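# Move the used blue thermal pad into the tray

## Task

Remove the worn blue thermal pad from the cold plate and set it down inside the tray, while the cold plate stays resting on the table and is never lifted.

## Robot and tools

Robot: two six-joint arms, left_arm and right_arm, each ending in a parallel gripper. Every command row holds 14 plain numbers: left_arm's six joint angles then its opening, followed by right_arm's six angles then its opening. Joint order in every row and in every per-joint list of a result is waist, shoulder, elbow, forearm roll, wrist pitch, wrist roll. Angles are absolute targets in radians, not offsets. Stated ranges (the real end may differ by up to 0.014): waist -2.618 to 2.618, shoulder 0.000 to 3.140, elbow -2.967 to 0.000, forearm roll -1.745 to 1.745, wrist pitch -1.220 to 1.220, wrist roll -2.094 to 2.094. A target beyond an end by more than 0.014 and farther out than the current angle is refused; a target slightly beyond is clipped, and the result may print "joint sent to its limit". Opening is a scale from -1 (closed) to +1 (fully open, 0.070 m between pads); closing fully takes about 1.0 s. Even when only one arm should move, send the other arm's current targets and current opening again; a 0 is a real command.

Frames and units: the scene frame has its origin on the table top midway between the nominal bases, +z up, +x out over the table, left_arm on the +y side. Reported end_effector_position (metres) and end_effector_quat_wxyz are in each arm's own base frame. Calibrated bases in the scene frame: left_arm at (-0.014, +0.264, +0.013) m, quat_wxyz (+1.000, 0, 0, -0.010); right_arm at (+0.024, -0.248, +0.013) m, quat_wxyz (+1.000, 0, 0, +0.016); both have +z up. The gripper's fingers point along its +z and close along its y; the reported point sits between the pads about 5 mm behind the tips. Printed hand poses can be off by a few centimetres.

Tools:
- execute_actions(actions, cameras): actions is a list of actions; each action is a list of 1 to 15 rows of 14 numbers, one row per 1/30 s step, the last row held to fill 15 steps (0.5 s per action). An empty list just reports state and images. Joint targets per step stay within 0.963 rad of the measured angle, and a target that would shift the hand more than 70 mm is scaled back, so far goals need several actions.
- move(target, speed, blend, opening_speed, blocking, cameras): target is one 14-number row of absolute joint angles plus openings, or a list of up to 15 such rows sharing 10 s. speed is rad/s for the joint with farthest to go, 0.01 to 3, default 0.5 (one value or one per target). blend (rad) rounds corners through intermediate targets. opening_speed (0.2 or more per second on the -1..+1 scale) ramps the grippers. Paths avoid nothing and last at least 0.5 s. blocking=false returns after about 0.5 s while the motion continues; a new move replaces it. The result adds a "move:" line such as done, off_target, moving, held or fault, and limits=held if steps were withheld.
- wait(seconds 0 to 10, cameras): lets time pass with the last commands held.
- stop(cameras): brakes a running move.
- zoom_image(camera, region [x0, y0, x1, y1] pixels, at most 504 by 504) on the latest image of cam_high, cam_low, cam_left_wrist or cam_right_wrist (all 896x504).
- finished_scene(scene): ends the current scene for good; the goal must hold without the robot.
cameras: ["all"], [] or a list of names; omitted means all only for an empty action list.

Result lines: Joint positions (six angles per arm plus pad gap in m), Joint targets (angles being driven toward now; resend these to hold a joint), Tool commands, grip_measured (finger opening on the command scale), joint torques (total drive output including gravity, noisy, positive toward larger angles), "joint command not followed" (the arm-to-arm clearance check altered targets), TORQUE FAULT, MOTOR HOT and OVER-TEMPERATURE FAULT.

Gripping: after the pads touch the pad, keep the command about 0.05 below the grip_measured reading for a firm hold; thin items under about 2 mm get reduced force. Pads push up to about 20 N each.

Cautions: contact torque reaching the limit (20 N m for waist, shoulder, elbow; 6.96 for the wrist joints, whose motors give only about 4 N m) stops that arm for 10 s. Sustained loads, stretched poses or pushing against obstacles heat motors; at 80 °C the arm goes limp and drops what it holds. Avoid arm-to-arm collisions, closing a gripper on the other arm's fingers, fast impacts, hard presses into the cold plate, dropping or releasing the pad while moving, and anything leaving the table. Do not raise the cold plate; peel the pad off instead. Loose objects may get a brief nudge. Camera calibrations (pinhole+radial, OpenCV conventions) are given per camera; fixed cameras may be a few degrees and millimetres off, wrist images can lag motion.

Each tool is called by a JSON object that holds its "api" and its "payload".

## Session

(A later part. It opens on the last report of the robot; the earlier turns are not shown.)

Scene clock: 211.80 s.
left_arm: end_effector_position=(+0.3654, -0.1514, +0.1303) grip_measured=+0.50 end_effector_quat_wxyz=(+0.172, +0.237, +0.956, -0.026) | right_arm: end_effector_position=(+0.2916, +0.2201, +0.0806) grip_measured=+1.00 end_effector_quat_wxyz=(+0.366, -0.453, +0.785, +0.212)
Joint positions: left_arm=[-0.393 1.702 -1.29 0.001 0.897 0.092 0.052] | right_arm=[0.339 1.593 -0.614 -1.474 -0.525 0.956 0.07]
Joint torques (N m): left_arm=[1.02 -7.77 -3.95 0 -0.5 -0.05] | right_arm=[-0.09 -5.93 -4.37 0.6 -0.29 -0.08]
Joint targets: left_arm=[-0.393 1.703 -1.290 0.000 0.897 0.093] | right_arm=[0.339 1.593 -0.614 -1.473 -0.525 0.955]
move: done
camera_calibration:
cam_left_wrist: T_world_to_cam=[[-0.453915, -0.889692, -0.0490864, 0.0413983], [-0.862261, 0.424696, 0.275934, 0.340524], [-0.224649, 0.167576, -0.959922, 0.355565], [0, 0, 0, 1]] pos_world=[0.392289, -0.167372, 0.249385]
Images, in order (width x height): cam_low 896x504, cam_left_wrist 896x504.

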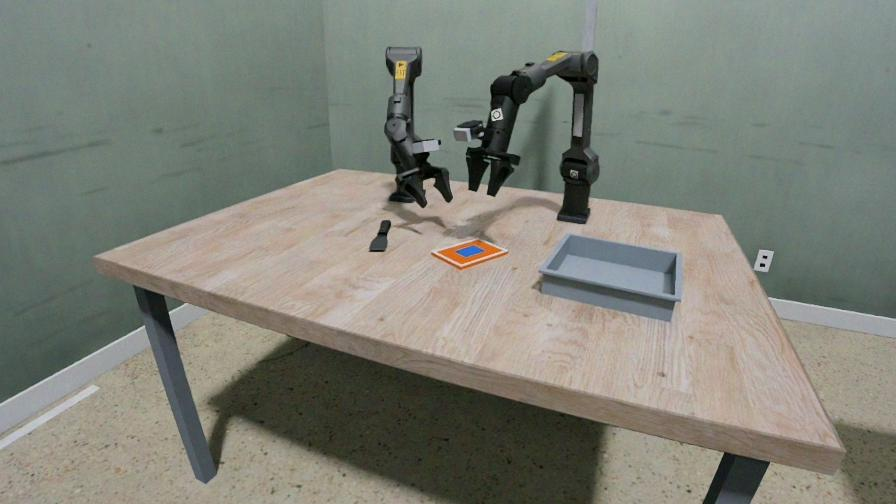

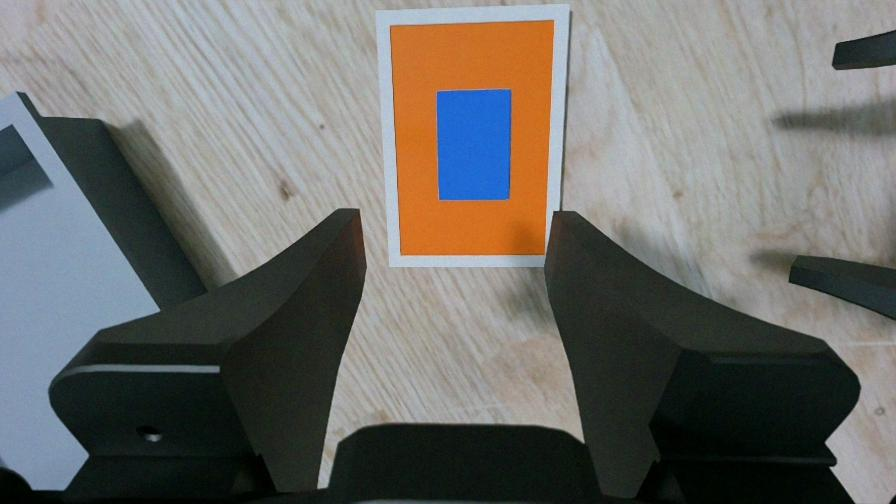

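{"api": "move", "payload": {"target": [-0.408,2.1366,-1.6017,0,1.123,-1.525,1,0.339,1.593,-0.614,-1.473,-0.525,0.955,-1], "speed": 0.6, "opening_speed": 1, "cameras": ["cam_low","cam_left_wrist","cam_right_wrist"]}}

Scene clock: 230.00 s.
left_arm: end_effector_position=(+0.3851, -0.1663, +0.0297) grip_measured=+0.98 end_effector_quat_wxyz=(+0.000, -0.530, +0.848, +0.000) | right_arm: end_effector_position=(+0.2916, +0.2201, +0.0806) grip_measured=-1.00 end_effector_quat_wxyz=(+0.366, -0.453, +0.785, +0.212)
Joint positions: left_arm=[-0.408 2.137 -1.601 0.001 1.123 -1.526 0.069] | right_arm=[0.339 1.593 -0.614 -1.474 -0.525 0.956 0]
Joint torques (N m): left_arm=[-0.51 -13.27 -4.27 0.15 -0.1 0.04] | right_arm=[-0.08 -6.31 -4.26 0.31 -0.38 0.04]
Joint targets: left_arm=[-0.408 2.137 -1.602 0.000 1.123 -1.525] | right_arm=[0.339 1.593 -0.614 -1.473 -0.525 0.955]
move: done
camera_calibration:
cam_left_wrist: T_world_to_cam=[[0.899896, -0.435675, -0.0193687, -0.414467], [-0.342568, -0.733671, 0.586834, -0.0105247], [-0.269879, -0.521454, -0.809476, 0.164329], [0, 0, 0, 1]] pos_world=[0.413721, -0.102604, 0.131169]
cam_right_wrist: T_world_to_cam=[[0.861401, -0.507843, 0.0091613, -0.141148], [-0.48932, -0.834549, -0.253168, 0.34665], [0.136215, 0.213596, -0.967379, 0.116997], [0, 0, 0, 1]] pos_world=[0.275271, 0.192626, 0.202234]
Images, in order (width x height): cam_low 896x504, cam_left_wrist 896x504, cam_right_wrist 896x504.

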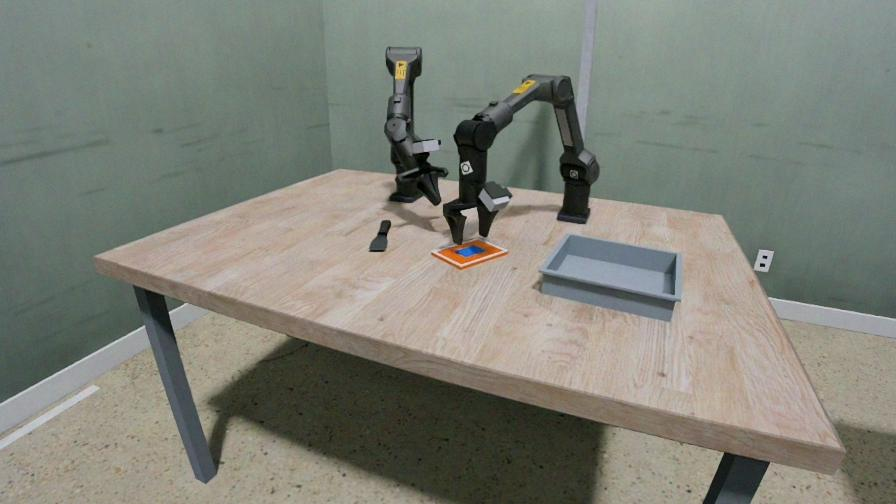

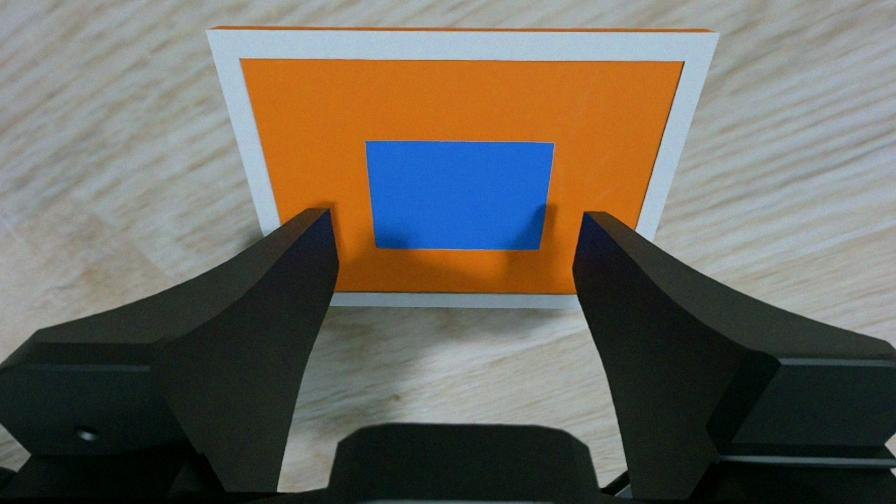

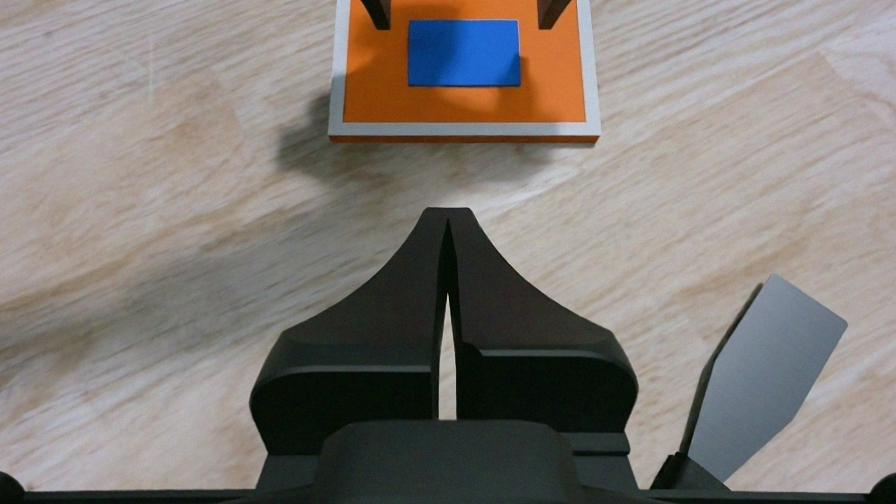

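{"api": "move", "payload": {"target": [[-0.408,2.1787,-1.5528,0,1.0322,-1.525,1,0.339,1.593,-0.614,-1.473,-0.525,0.955,-1],[-0.408,2.1787,-1.5528,0,1.0322,-1.525,-1,0.339,1.593,-0.614,-1.473,-0.525,0.955,-1]], "speed": 0.06, "opening_speed": 0.4, "cameras": ["cam_left_wrist","cam_right_wrist"]}}

Scene clock: 244.33 s.
left_arm: end_effector_position=(+0.3851, -0.1665, +0.0016) grip_measured=-0.68 end_effector_quat_wxyz=(+0.000, -0.530, +0.848, +0.000) | right_arm: end_effector_position=(+0.2916, +0.2201, +0.0806) grip_measured=-1.00 end_effector_quat_wxyz=(+0.366, -0.453, +0.785, +0.212)
Joint positions: left_arm=[-0.408 2.178 -1.553 0 1.033 -1.525 0.011] | right_arm=[0.339 1.593 -0.614 -1.474 -0.525 0.956 0]
Joint torques (N m): left_arm=[-0.87 -1.26 0.61 0 -1.38 -0.11] | right_arm=[-0.07 -6.64 -4.67 0.45 -0.26 0.13]
Joint targets: left_arm=[-0.408 2.179 -1.553 0.000 1.032 -1.525] | right_arm=[0.339 1.593 -0.614 -1.473 -0.525 0.955]
move: done
camera_calibration:
cam_left_wrist: T_world_to_cam=[[0.899721, -0.436077, -0.0184259, -0.415122], [-0.343184, -0.732884, 0.587457, 0.00622395], [-0.269681, -0.522224, -0.809045, 0.141244], [0, 0, 0, 1]] pos_world=[0.41372, -0.102703, 0.102968]
cam_right_wrist: T_world_to_cam=[[0.861401, -0.507843, 0.0091613, -0.141148], [-0.48932, -0.834549, -0.253168, 0.34665], [0.136215, 0.213596, -0.967379, 0.116997], [0, 0, 0, 1]] pos_world=[0.275271, 0.192626, 0.202234]
Images, in order (width x height): cam_left_wrist 896x504, cam_right_wrist 896x504.

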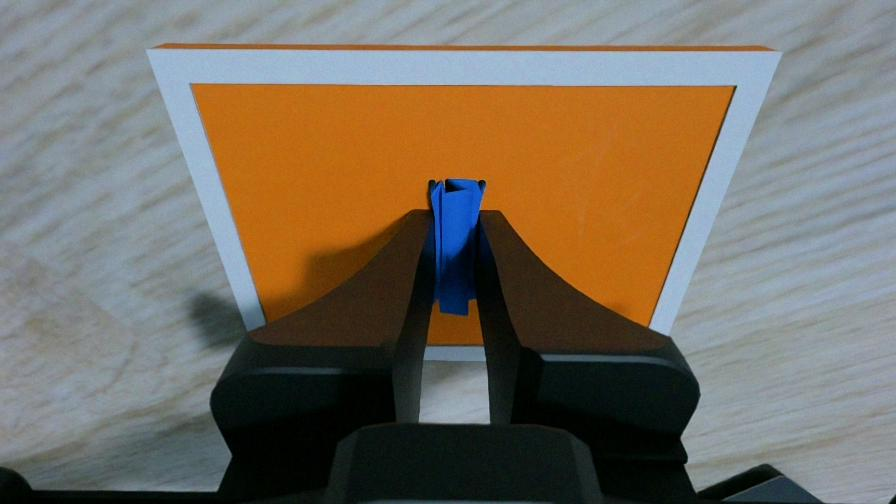

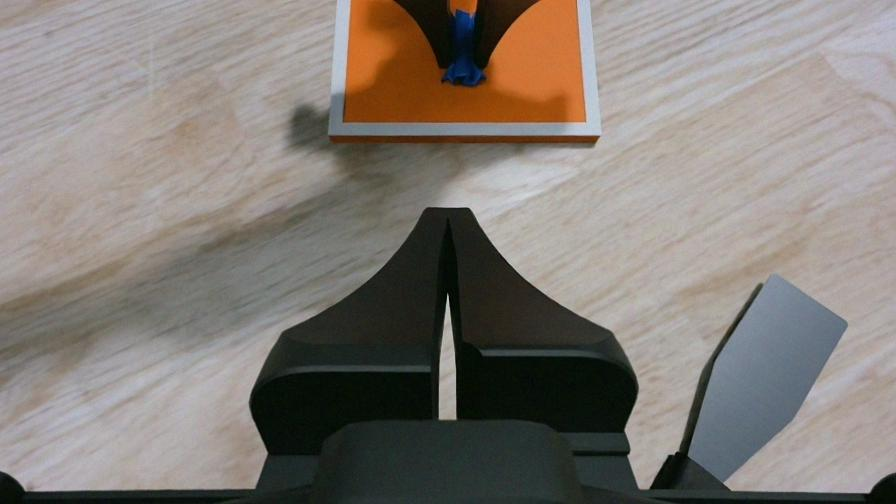

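{"api": "move", "payload": {"target": [-0.408,2.1787,-1.5528,0,1.0322,-1.525,-1,0.5426,1.9735,-0.9142,-1.0935,-0.4297,0.7126,-1], "speed": 0.4, "cameras": ["cam_low","cam_right_wrist"]}}

{"api": "zoom_image", "payload": {"camera": "cam_low", "region": [400, 170, 540, 280]}}

Scene clock: 254.50 s.
left_arm: end_effector_position=(+0.3851, -0.1665, +0.0016) grip_measured=-0.68 end_effector_quat_wxyz=(+0.000, -0.530, +0.848, +0.000) | right_arm: end_effector_position=(+0.3466, +0.3053, +0.0301) grip_measured=-1.00 end_effector_quat_wxyz=(+0.366, -0.454, +0.785, +0.211)
Joint positions: left_arm=[-0.408 2.178 -1.553 0 1.033 -1.525 0.011] | right_arm=[0.544 1.974 -0.915 -1.093 -0.43 0.711 0]
Joint torques (N m): left_arm=[-1.15 0.59 -1 -0.37 -1.77 -0.23] | right_arm=[-1.23 -10.73 -3.7 0.12 -0.5 0.19]
Joint targets: left_arm=[-0.408 2.179 -1.553 0.000 1.032 -1.525] | right_arm=[0.543 1.973 -0.914 -1.094 -0.430 0.713]
move: done
camera_calibration:
cam_right_wrist: T_world_to_cam=[[0.861631, -0.507421, 0.01075, -0.145], [-0.488634, -0.835084, -0.25273, 0.431749], [0.137218, 0.212507, -0.967477, 0.0425417], [0, 0, 0, 1]] pos_world=[0.330066, 0.27793, 0.151833]
Images, in order (width x height): cam_low 896x504, cam_right_wrist 896x504.

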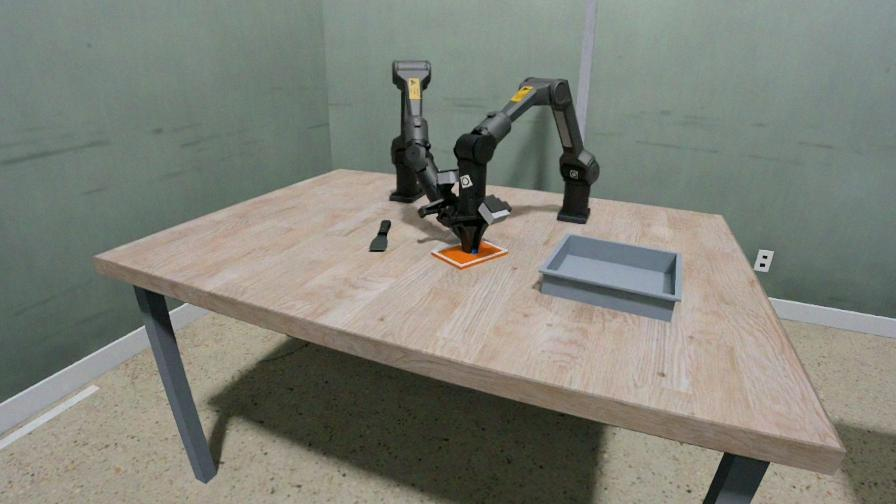

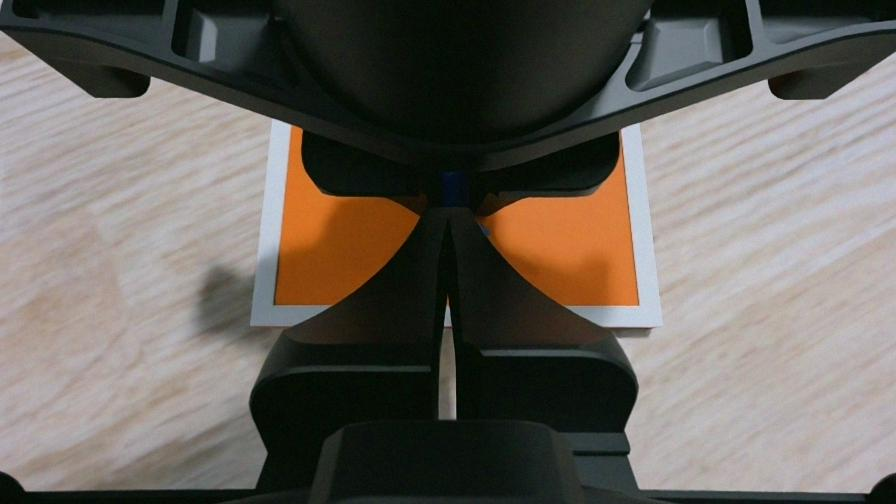

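Scaled by 3.600 from the camera's 896x504 image, which has a finer 1280x720 frame.

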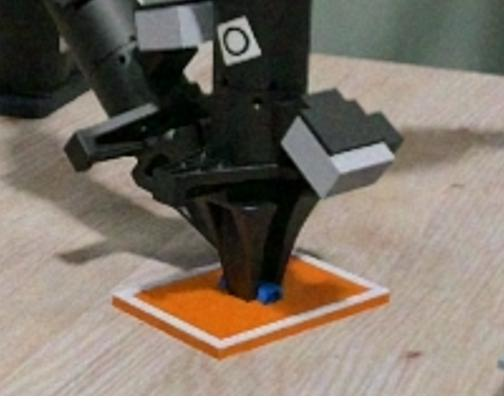

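{"api": "move", "payload": {"target": [[-0.408,2.1787,-1.5528,0,1.0322,-1.525,-1,0.5426,2.0544,-0.8994,-0.9268,-0.4808,0.5269,-1],[-0.408,2.1787,-1.5528,0,1.0322,-1.525,-1,0.5426,2.0754,-0.8956,-0.8834,-0.4941,0.4786,-1]], "speed": [0.12,0.05], "cameras": ["cam_low","cam_right_wrist"]}}

{"api": "zoom_image", "payload": {"camera": "cam_low", "region": [400, 170, 540, 280]}}

Scene clock: 263.10 s.
left_arm: end_effector_position=(+0.3851, -0.1665, +0.0016) grip_measured=-0.68 end_effector_quat_wxyz=(+0.000, -0.530, +0.848, +0.000) | right_arm: end_effector_position=(+0.3492, +0.3069, +0.0068) grip_measured=-1.00 end_effector_quat_wxyz=(+0.378, -0.453, +0.779, +0.212)
Joint positions: left_arm=[-0.408 2.178 -1.553 0 1.033 -1.525 0.011] | right_arm=[0.543 2.055 -0.896 -0.883 -0.501 0.478 0]
Joint torques (N m): left_arm=[-1.19 1.78 -1.21 -0.37 -1.76 -0.24] | right_arm=[-2.78 12.63 2.51 -0.12 3.5 -0.09]
Joint targets: left_arm=[-0.408 2.179 -1.553 0.000 1.032 -1.525] | right_arm=[0.543 2.075 -0.896 -0.883 -0.494 0.479]
move: off_target (right_arm); right_arm: the shoulder is farthest, 0.020 rad from its target
camera_calibration:
cam_right_wrist: T_world_to_cam=[[0.860756, -0.508573, 0.0212788, -0.145673], [-0.483749, -0.830319, -0.27669, 0.42546], [0.158385, 0.227869, -0.960724, 0.00707894], [0, 0, 0, 1]] pos_world=[0.330083, 0.277569, 0.127621]
Images, in order (width x height): cam_low 896x504, cam_right_wrist 896x504.

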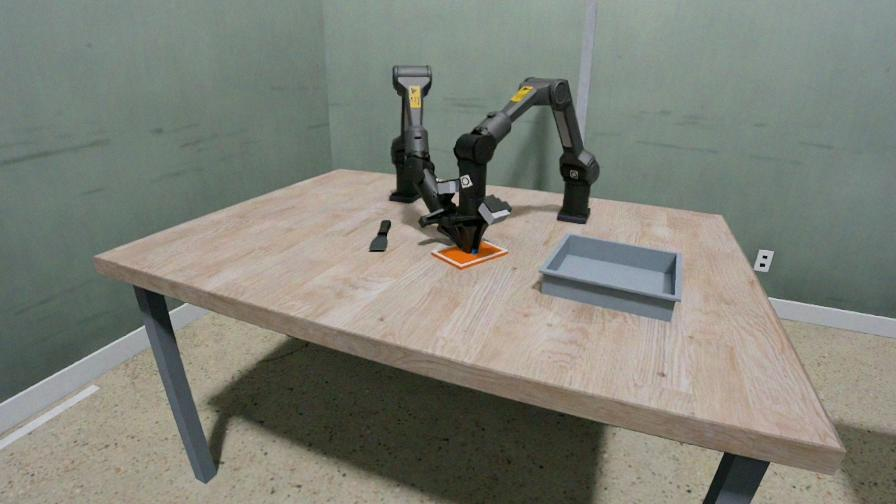

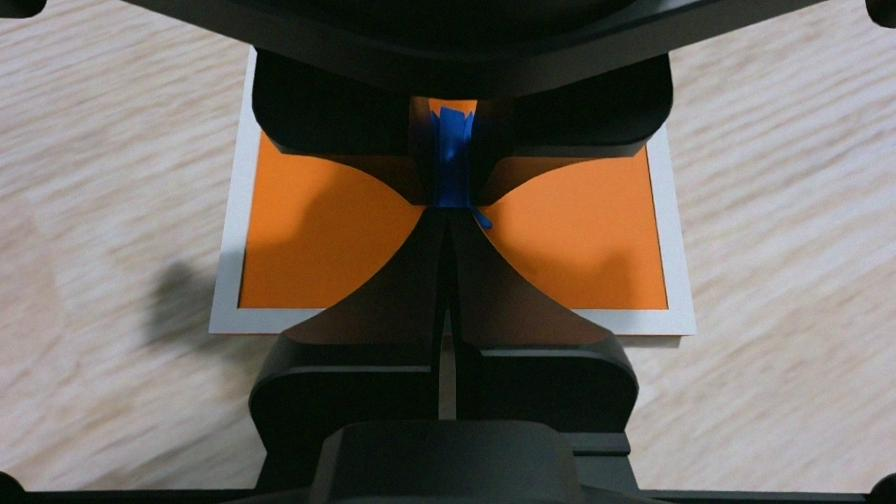

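Scaled by 3.600 from the camera's 896x504 image, which has a finer 1280x720 frame.

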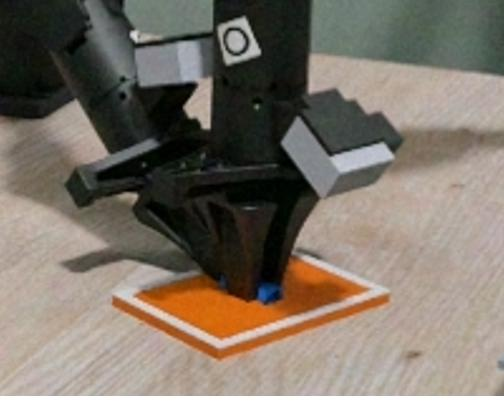

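{"api": "move", "payload": {"target": [[-0.408,2.1787,-1.5528,0,1.0322,-1.525,-1,0.5426,2.0655,-0.896,-0.8834,-0.4941,0.4786,-1],[-0.408,2.1613,-1.5731,0,1.0698,-1.525,-1,0.5426,2.0655,-0.896,-0.8834,-0.4941,0.4786,-1]], "speed": 0.03, "cameras": ["cam_low","cam_right_wrist"]}}

{"api": "zoom_image", "payload": {"camera": "cam_low", "region": [400, 170, 540, 280]}}

Scene clock: 271.17 s.
left_arm: end_effector_position=(+0.3852, -0.1664, +0.0127) grip_measured=-0.70 end_effector_quat_wxyz=(+0.000, -0.530, +0.848, +0.000) | right_arm: end_effector_position=(+0.3491, +0.3066, +0.0071) grip_measured=-1.00 end_effector_quat_wxyz=(+0.378, -0.453, +0.779, +0.212)
Joint positions: left_arm=[-0.408 2.162 -1.572 0.001 1.069 -1.525 0.011] | right_arm=[0.543 2.054 -0.896 -0.883 -0.5 0.478 0]
Joint torques (N m): left_arm=[0.03 -17.55 -5.28 -0.47 -0.2 -0.23] | right_arm=[-3.77 9.35 3.37 -0.5 3.49 0.08]
Joint targets: left_arm=[-0.408 2.161 -1.573 0.000 1.070 -1.525] | right_arm=[0.543 2.065 -0.896 -0.883 -0.494 0.479]
move: off_target (right_arm); right_arm: the shoulder is farthest, 0.012 rad from its target
camera_calibration:
cam_right_wrist: T_world_to_cam=[[0.860846, -0.508366, 0.0225469, -0.145805], [-0.483356, -0.830742, -0.276106, 0.425306], [0.159093, 0.226786, -0.960863, 0.00760129], [0, 0, 0, 1]] pos_world=[0.32988, 0.277474, 0.128021]
Images, in order (width x height): cam_low 896x504, cam_right_wrist 896x504.

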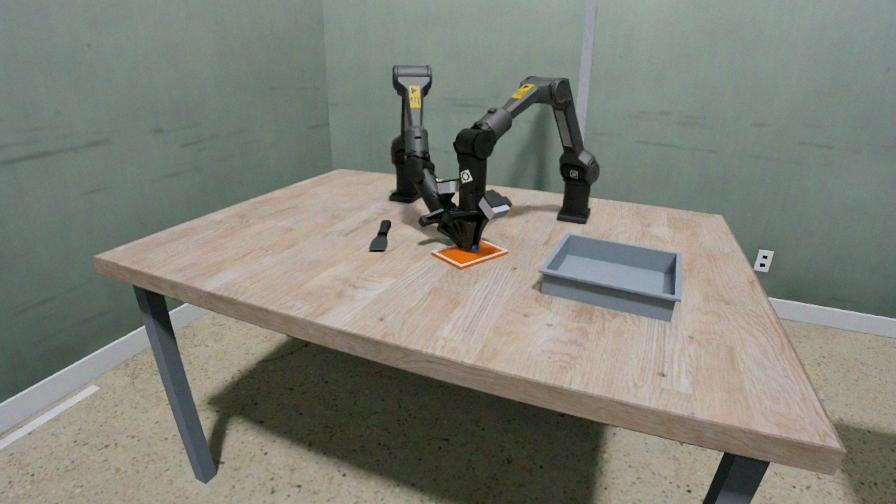

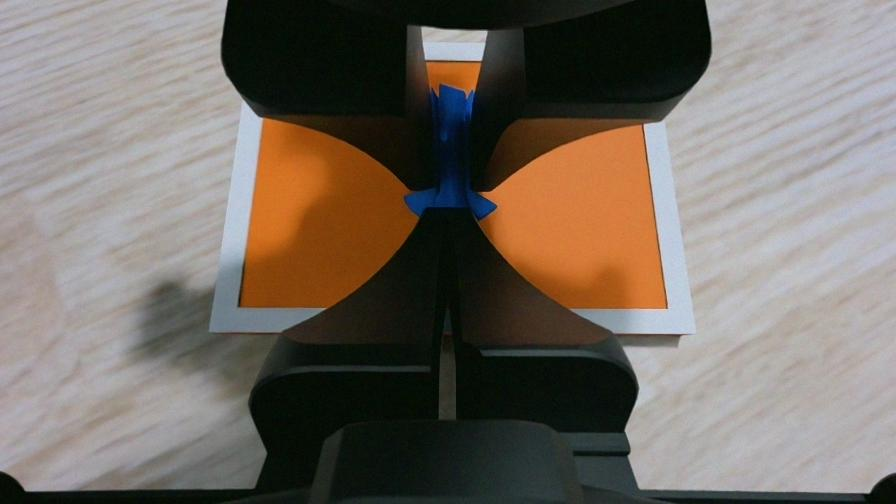

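Scaled by 3.600 from the camera's 896x504 image, which has a finer 1280x720 frame.

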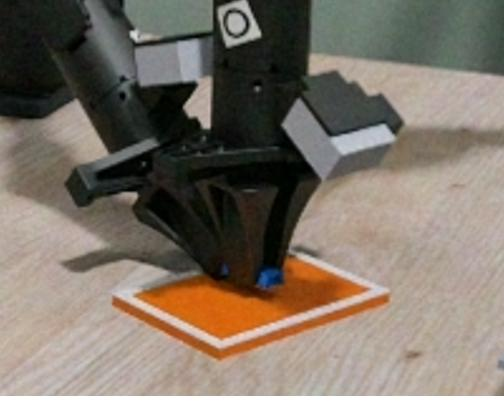

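{"api": "move", "payload": {"target": [[-0.408,2.1366,-1.6017,0,1.123,-1.525,-1,0.5426,2.0655,-0.896,-0.8834,-0.4941,0.4786,-1],[-0.408,2.1019,-1.6664,0,1.218,-1.525,-1,0.5426,2.0655,-0.896,-0.8834,-0.4941,0.4786,-1]], "speed": [0.04,0.08], "cameras": ["cam_low","cam_right_wrist","cam_left_wrist"]}}

{"api": "zoom_image", "payload": {"camera": "cam_low", "region": [400, 170, 540, 280]}}

Scene clock: 281.10 s.
left_arm: end_effector_position=(+0.3857, -0.1672, +0.0603) grip_measured=-0.70 end_effector_quat_wxyz=(+0.001, -0.530, +0.848, -0.002) | right_arm: end_effector_position=(+0.3491, +0.3067, +0.0072) grip_measured=-1.00 end_effector_quat_wxyz=(+0.378, -0.453, +0.779, +0.212)
Joint positions: left_arm=[-0.409 2.102 -1.667 0 1.219 -1.525 0.011] | right_arm=[0.543 2.054 -0.896 -0.883 -0.501 0.478 0]
Joint torques (N m): left_arm=[1.18 -13.49 -4.02 0.16 -0.17 -0.22] | right_arm=[-4.01 9.1 2.53 0.15 3.48 -0.1]
Joint targets: left_arm=[-0.408 2.102 -1.666 0.000 1.218 -1.525] | right_arm=[0.543 2.065 -0.896 -0.883 -0.494 0.479]
move: off_target (right_arm); right_arm: the shoulder is farthest, 0.012 rad from its target
camera_calibration:
cam_left_wrist: T_world_to_cam=[[0.899331, -0.437025, -0.0145898, -0.415213], [-0.346037, -0.731696, 0.587264, -0.0272827], [-0.267324, -0.523096, -0.809264, 0.187577], [0, 0, 0, 1]] pos_world=[0.414117, -0.1033, 0.161764]
cam_right_wrist: T_world_to_cam=[[0.861012, -0.508095, 0.0223086, -0.145907], [-0.483028, -0.830688, -0.276841, 0.425301], [0.159193, 0.227588, -0.960657, 0.00741636], [0, 0, 0, 1]] pos_world=[0.32988, 0.27747, 0.128121]
Images, in order (width x height): cam_low 896x504, cam_left_wrist 896x504, cam_right_wrist 896x504.

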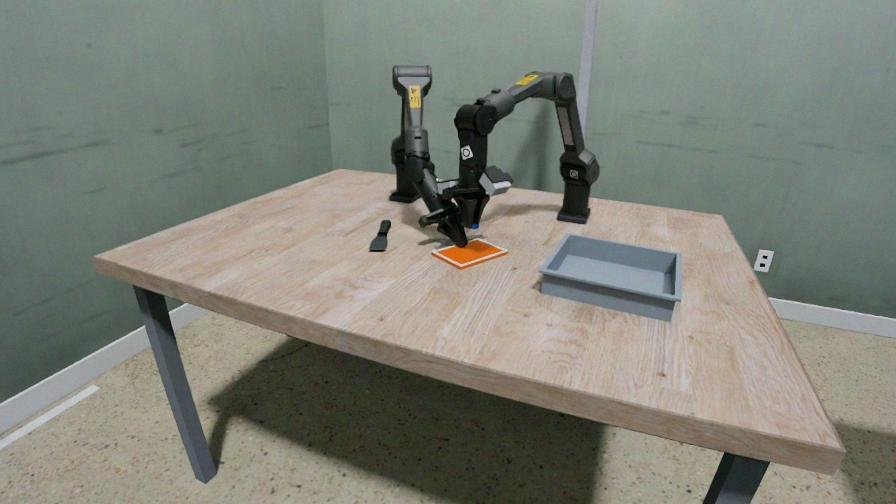

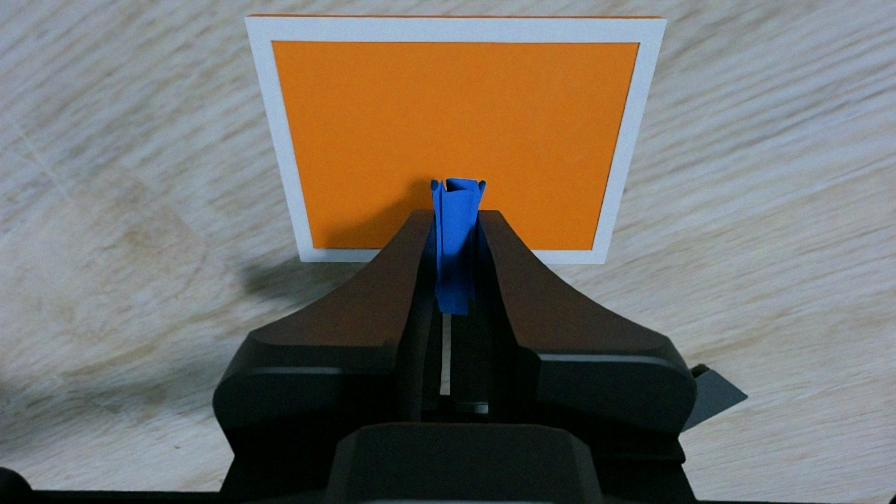

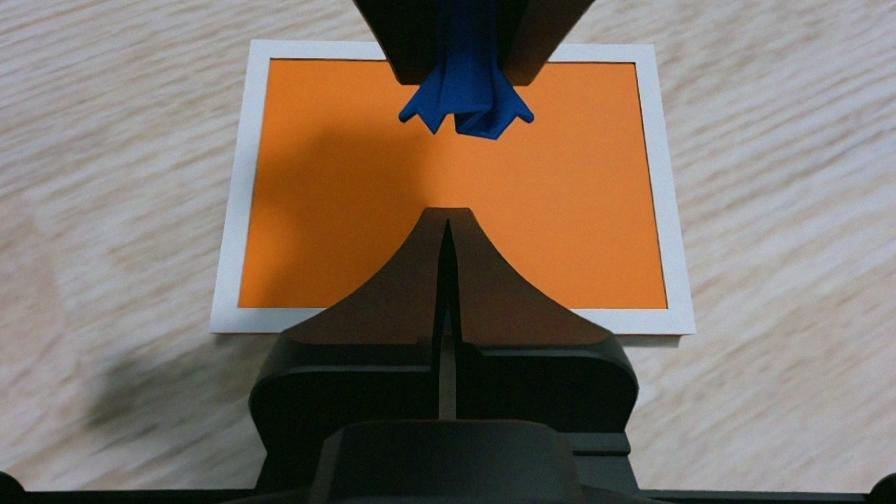

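Scaled by 3.600 from the camera's 896x504 image, which has a finer 1280x720 frame.

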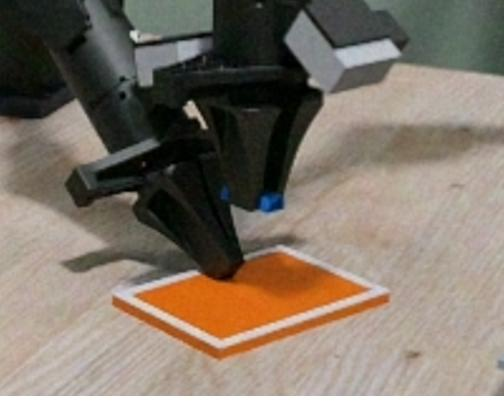

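{"api": "move", "payload": {"target": [[-0.408,2.1019,-1.6664,0,1.218,-1.525,-1,0.5426,1.9735,-0.9142,-1.0935,-0.4297,0.7126,-1],[-0.408,1.7837,-1.4001,0,0.9257,-1.525,-1,0.339,1.593,-0.614,-1.473,-0.525,0.955,-1],[0.388,1.7837,-1.4001,0,0.9257,0,-1,0.339,1.593,-0.614,-1.473,-0.525,0.955,-1]], "speed": [0.15,0.5,0.7], "cameras": ["cam_high","cam_left_wrist"]}}

Scene clock: 294.33 s.
left_arm: end_effector_position=(+0.3880, +0.1592, +0.1303) grip_measured=-0.70 end_effector_quat_wxyz=(+0.170, -0.190, +0.966, +0.034) | right_arm: end_effector_position=(+0.2920, +0.2199, +0.0807) grip_measured=-1.00 end_effector_quat_wxyz=(+0.366, -0.453, +0.785, +0.212)
Joint positions: left_arm=[0.389 1.783 -1.4 0 0.925 0.001 0.011] | right_arm=[0.338 1.593 -0.614 -1.473 -0.525 0.955 0]
Joint torques (N m): left_arm=[-0.68 -8.99 -4.85 -0.01 -0.56 -0.29] | right_arm=[-0.08 -5.87 -4.65 0.64 -0.26 -0.1]
Joint targets: left_arm=[0.388 1.784 -1.400 0.000 0.926 0.000] | right_arm=[0.339 1.593 -0.614 -1.473 -0.525 0.955]
move: done
camera_calibration:
cam_left_wrist: T_world_to_cam=[[0.386631, -0.922076, -0.0171051, 0.00281775], [-0.884865, -0.376127, 0.27485, 0.364443], [-0.259866, -0.0911298, -0.961335, 0.363629], [0, 0, 0, 1]] pos_world=[0.415888, 0.172813, 0.249451]
Images, in order (width x height): cam_high 896x504, cam_left_wrist 896x504.

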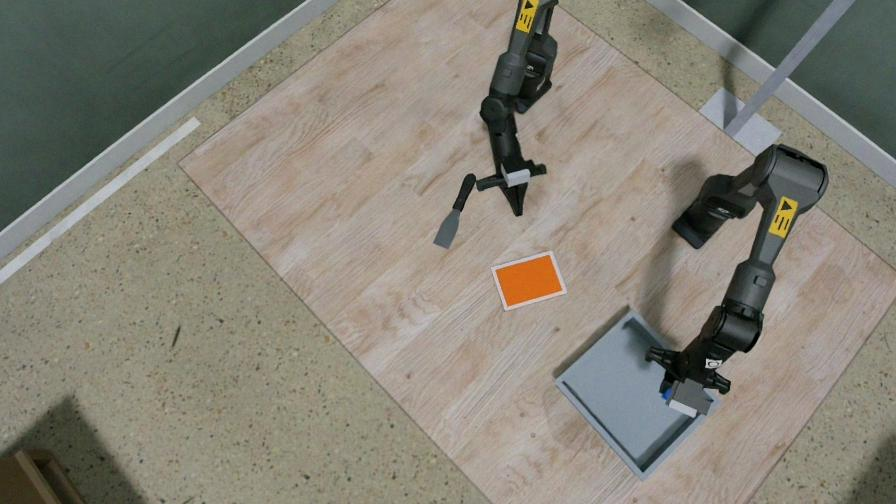

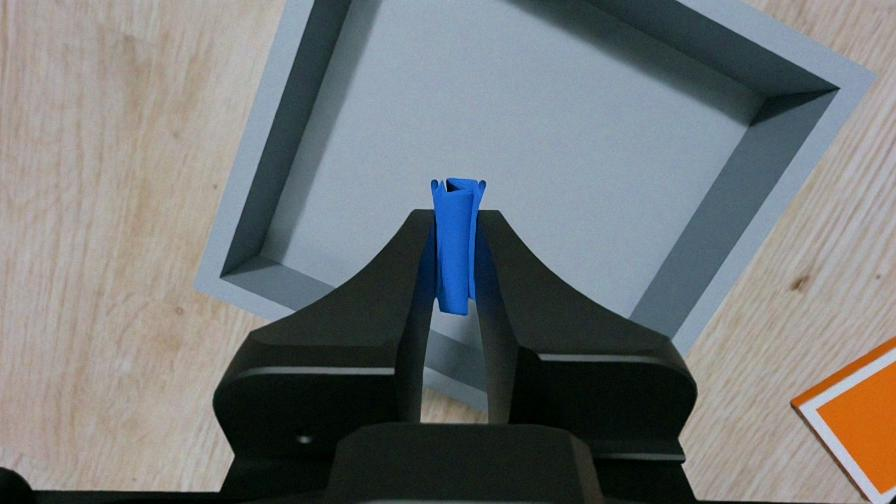

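{"api": "move", "payload": {"target": [[0.322,1.9145,-1.4694,0,0.864,0,-1,0.339,1.593,-0.614,-1.473,-0.525,0.955,-1],[0.322,2.244,-1.8176,0,1.2,0,-1,0.339,1.593,-0.614,-1.473,-0.525,0.955,-1],[0.322,2.244,-1.8176,0,1.2,0,0.3,0.339,1.593,-0.614,-1.473,-0.525,0.955,-1]], "speed": [0.6,0.3,0.3], "opening_speed": 0.6, "cameras": ["cam_high","cam_left_wrist"]}}

Scene clock: 308.40 s.
left_arm: end_effector_position=(+0.4334, +0.1445, +0.0351) grip_measured=+0.30 end_effector_quat_wxyz=(+0.015, -0.160, +0.987, +0.002) | right_arm: end_effector_position=(+0.2920, +0.2199, +0.0807) grip_measured=-1.00 end_effector_quat_wxyz=(+0.366, -0.453, +0.785, +0.212)
Joint positions: left_arm=[0.322 2.245 -1.818 0 1.2 0.001 0.046] | right_arm=[0.338 1.593 -0.614 -1.473 -0.525 0.955 0]
Joint torques (N m): left_arm=[0.73 -14.9 -3.22 0.01 -0.28 -0.18] | right_arm=[-0.07 -6.2 -4.14 0.36 -0.43 0]
Joint targets: left_arm=[0.322 2.244 -1.818 0.000 1.200 0.000] | right_arm=[0.339 1.593 -0.614 -1.473 -0.525 0.955]
move: done
camera_calibration:
cam_left_wrist: T_world_to_cam=[[0.318113, -0.947869, -0.0186883, 0.00362509], [-0.780762, -0.273111, 0.561979, 0.355133], [-0.537787, -0.164182, -0.82694, 0.408967], [0, 0, 0, 1]] pos_world=[0.496059, 0.167572, 0.138682]
Images, in order (width x height): cam_high 896x504, cam_left_wrist 896x504.

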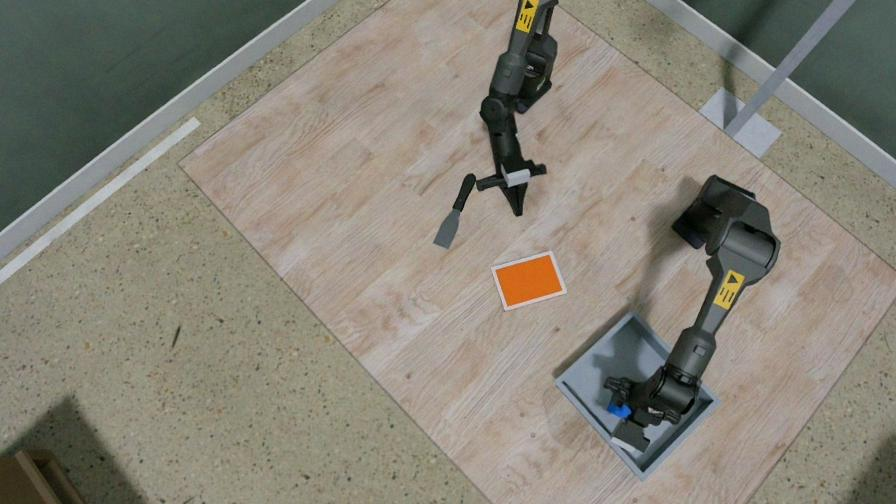

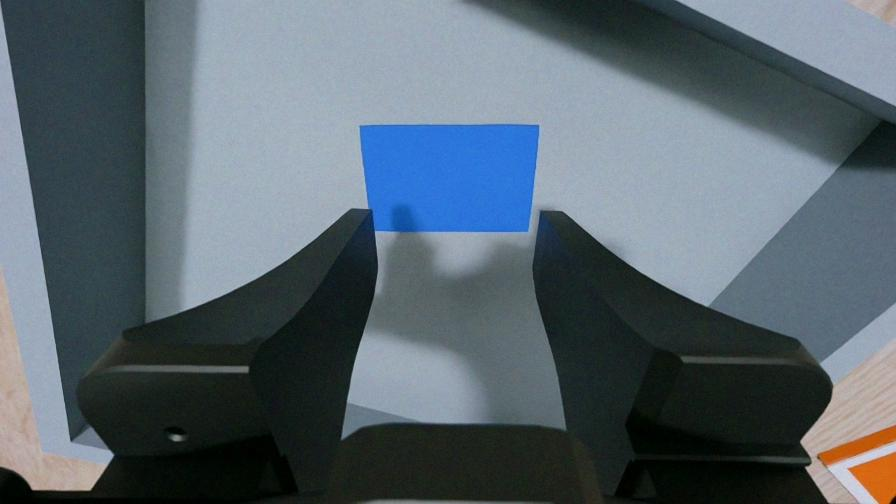

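Pad lies flat in the tray. Back out upward, then finish.

{"api": "move", "payload": {"target": [0.322,1.9145,-1.4694,0,0.864,0,0.3,0.339,1.593,-0.614,-1.473,-0.525,0.955,-1], "speed": 0.5, "cameras": ["cam_left_wrist"]}}

{"api": "finished_scene", "payload": {"scene": 1}}

Scene clock: 312.67 s.
left_arm: end_effector_position=(+0.4265, +0.1422, +0.1002) grip_measured=+0.30 end_effector_quat_wxyz=(+0.171, -0.157, +0.972, +0.028) | right_arm: end_effector_position=(+0.2920, +0.2199, +0.0807) grip_measured=-1.00 end_effector_quat_wxyz=(+0.366, -0.453, +0.785, +0.212)
Joint positions: left_arm=[0.322 1.913 -1.468 0 0.864 0.001 0.045] | right_arm=[0.338 1.593 -0.614 -1.473 -0.525 0.955 0]
Joint torques (N m): left_arm=[-0.09 -10.43 -4.56 0.06 -0.54 -0.15] | right_arm=[-0.08 -6.27 -4.29 0.3 -0.4 0.03]
Joint targets: left_arm=[0.322 1.914 -1.469 0.000 0.864 0.000] | right_arm=[0.339 1.593 -0.614 -1.473 -0.525 0.955]
move: done
camera_calibration:
cam_left_wrist: T_world_to_cam=[[0.323628, -0.94603, -0.017097, 0.00208012], [-0.908137, -0.315637, 0.275064, 0.401571], [-0.265615, -0.0734921, -0.961274, 0.343162], [0, 0, 0, 1]] pos_world=[0.455158, 0.153938, 0.219451]
Images, in order (width x height): cam_left_wrist 896x504.

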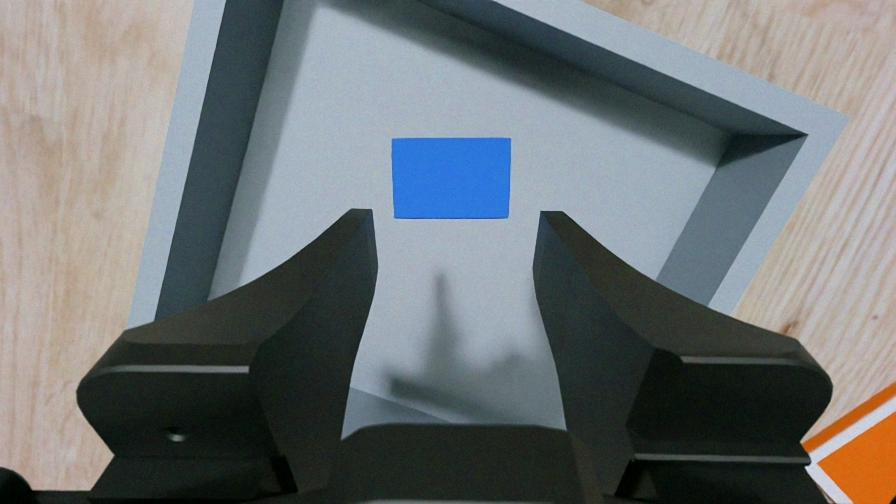

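The scene is finished: the task was done.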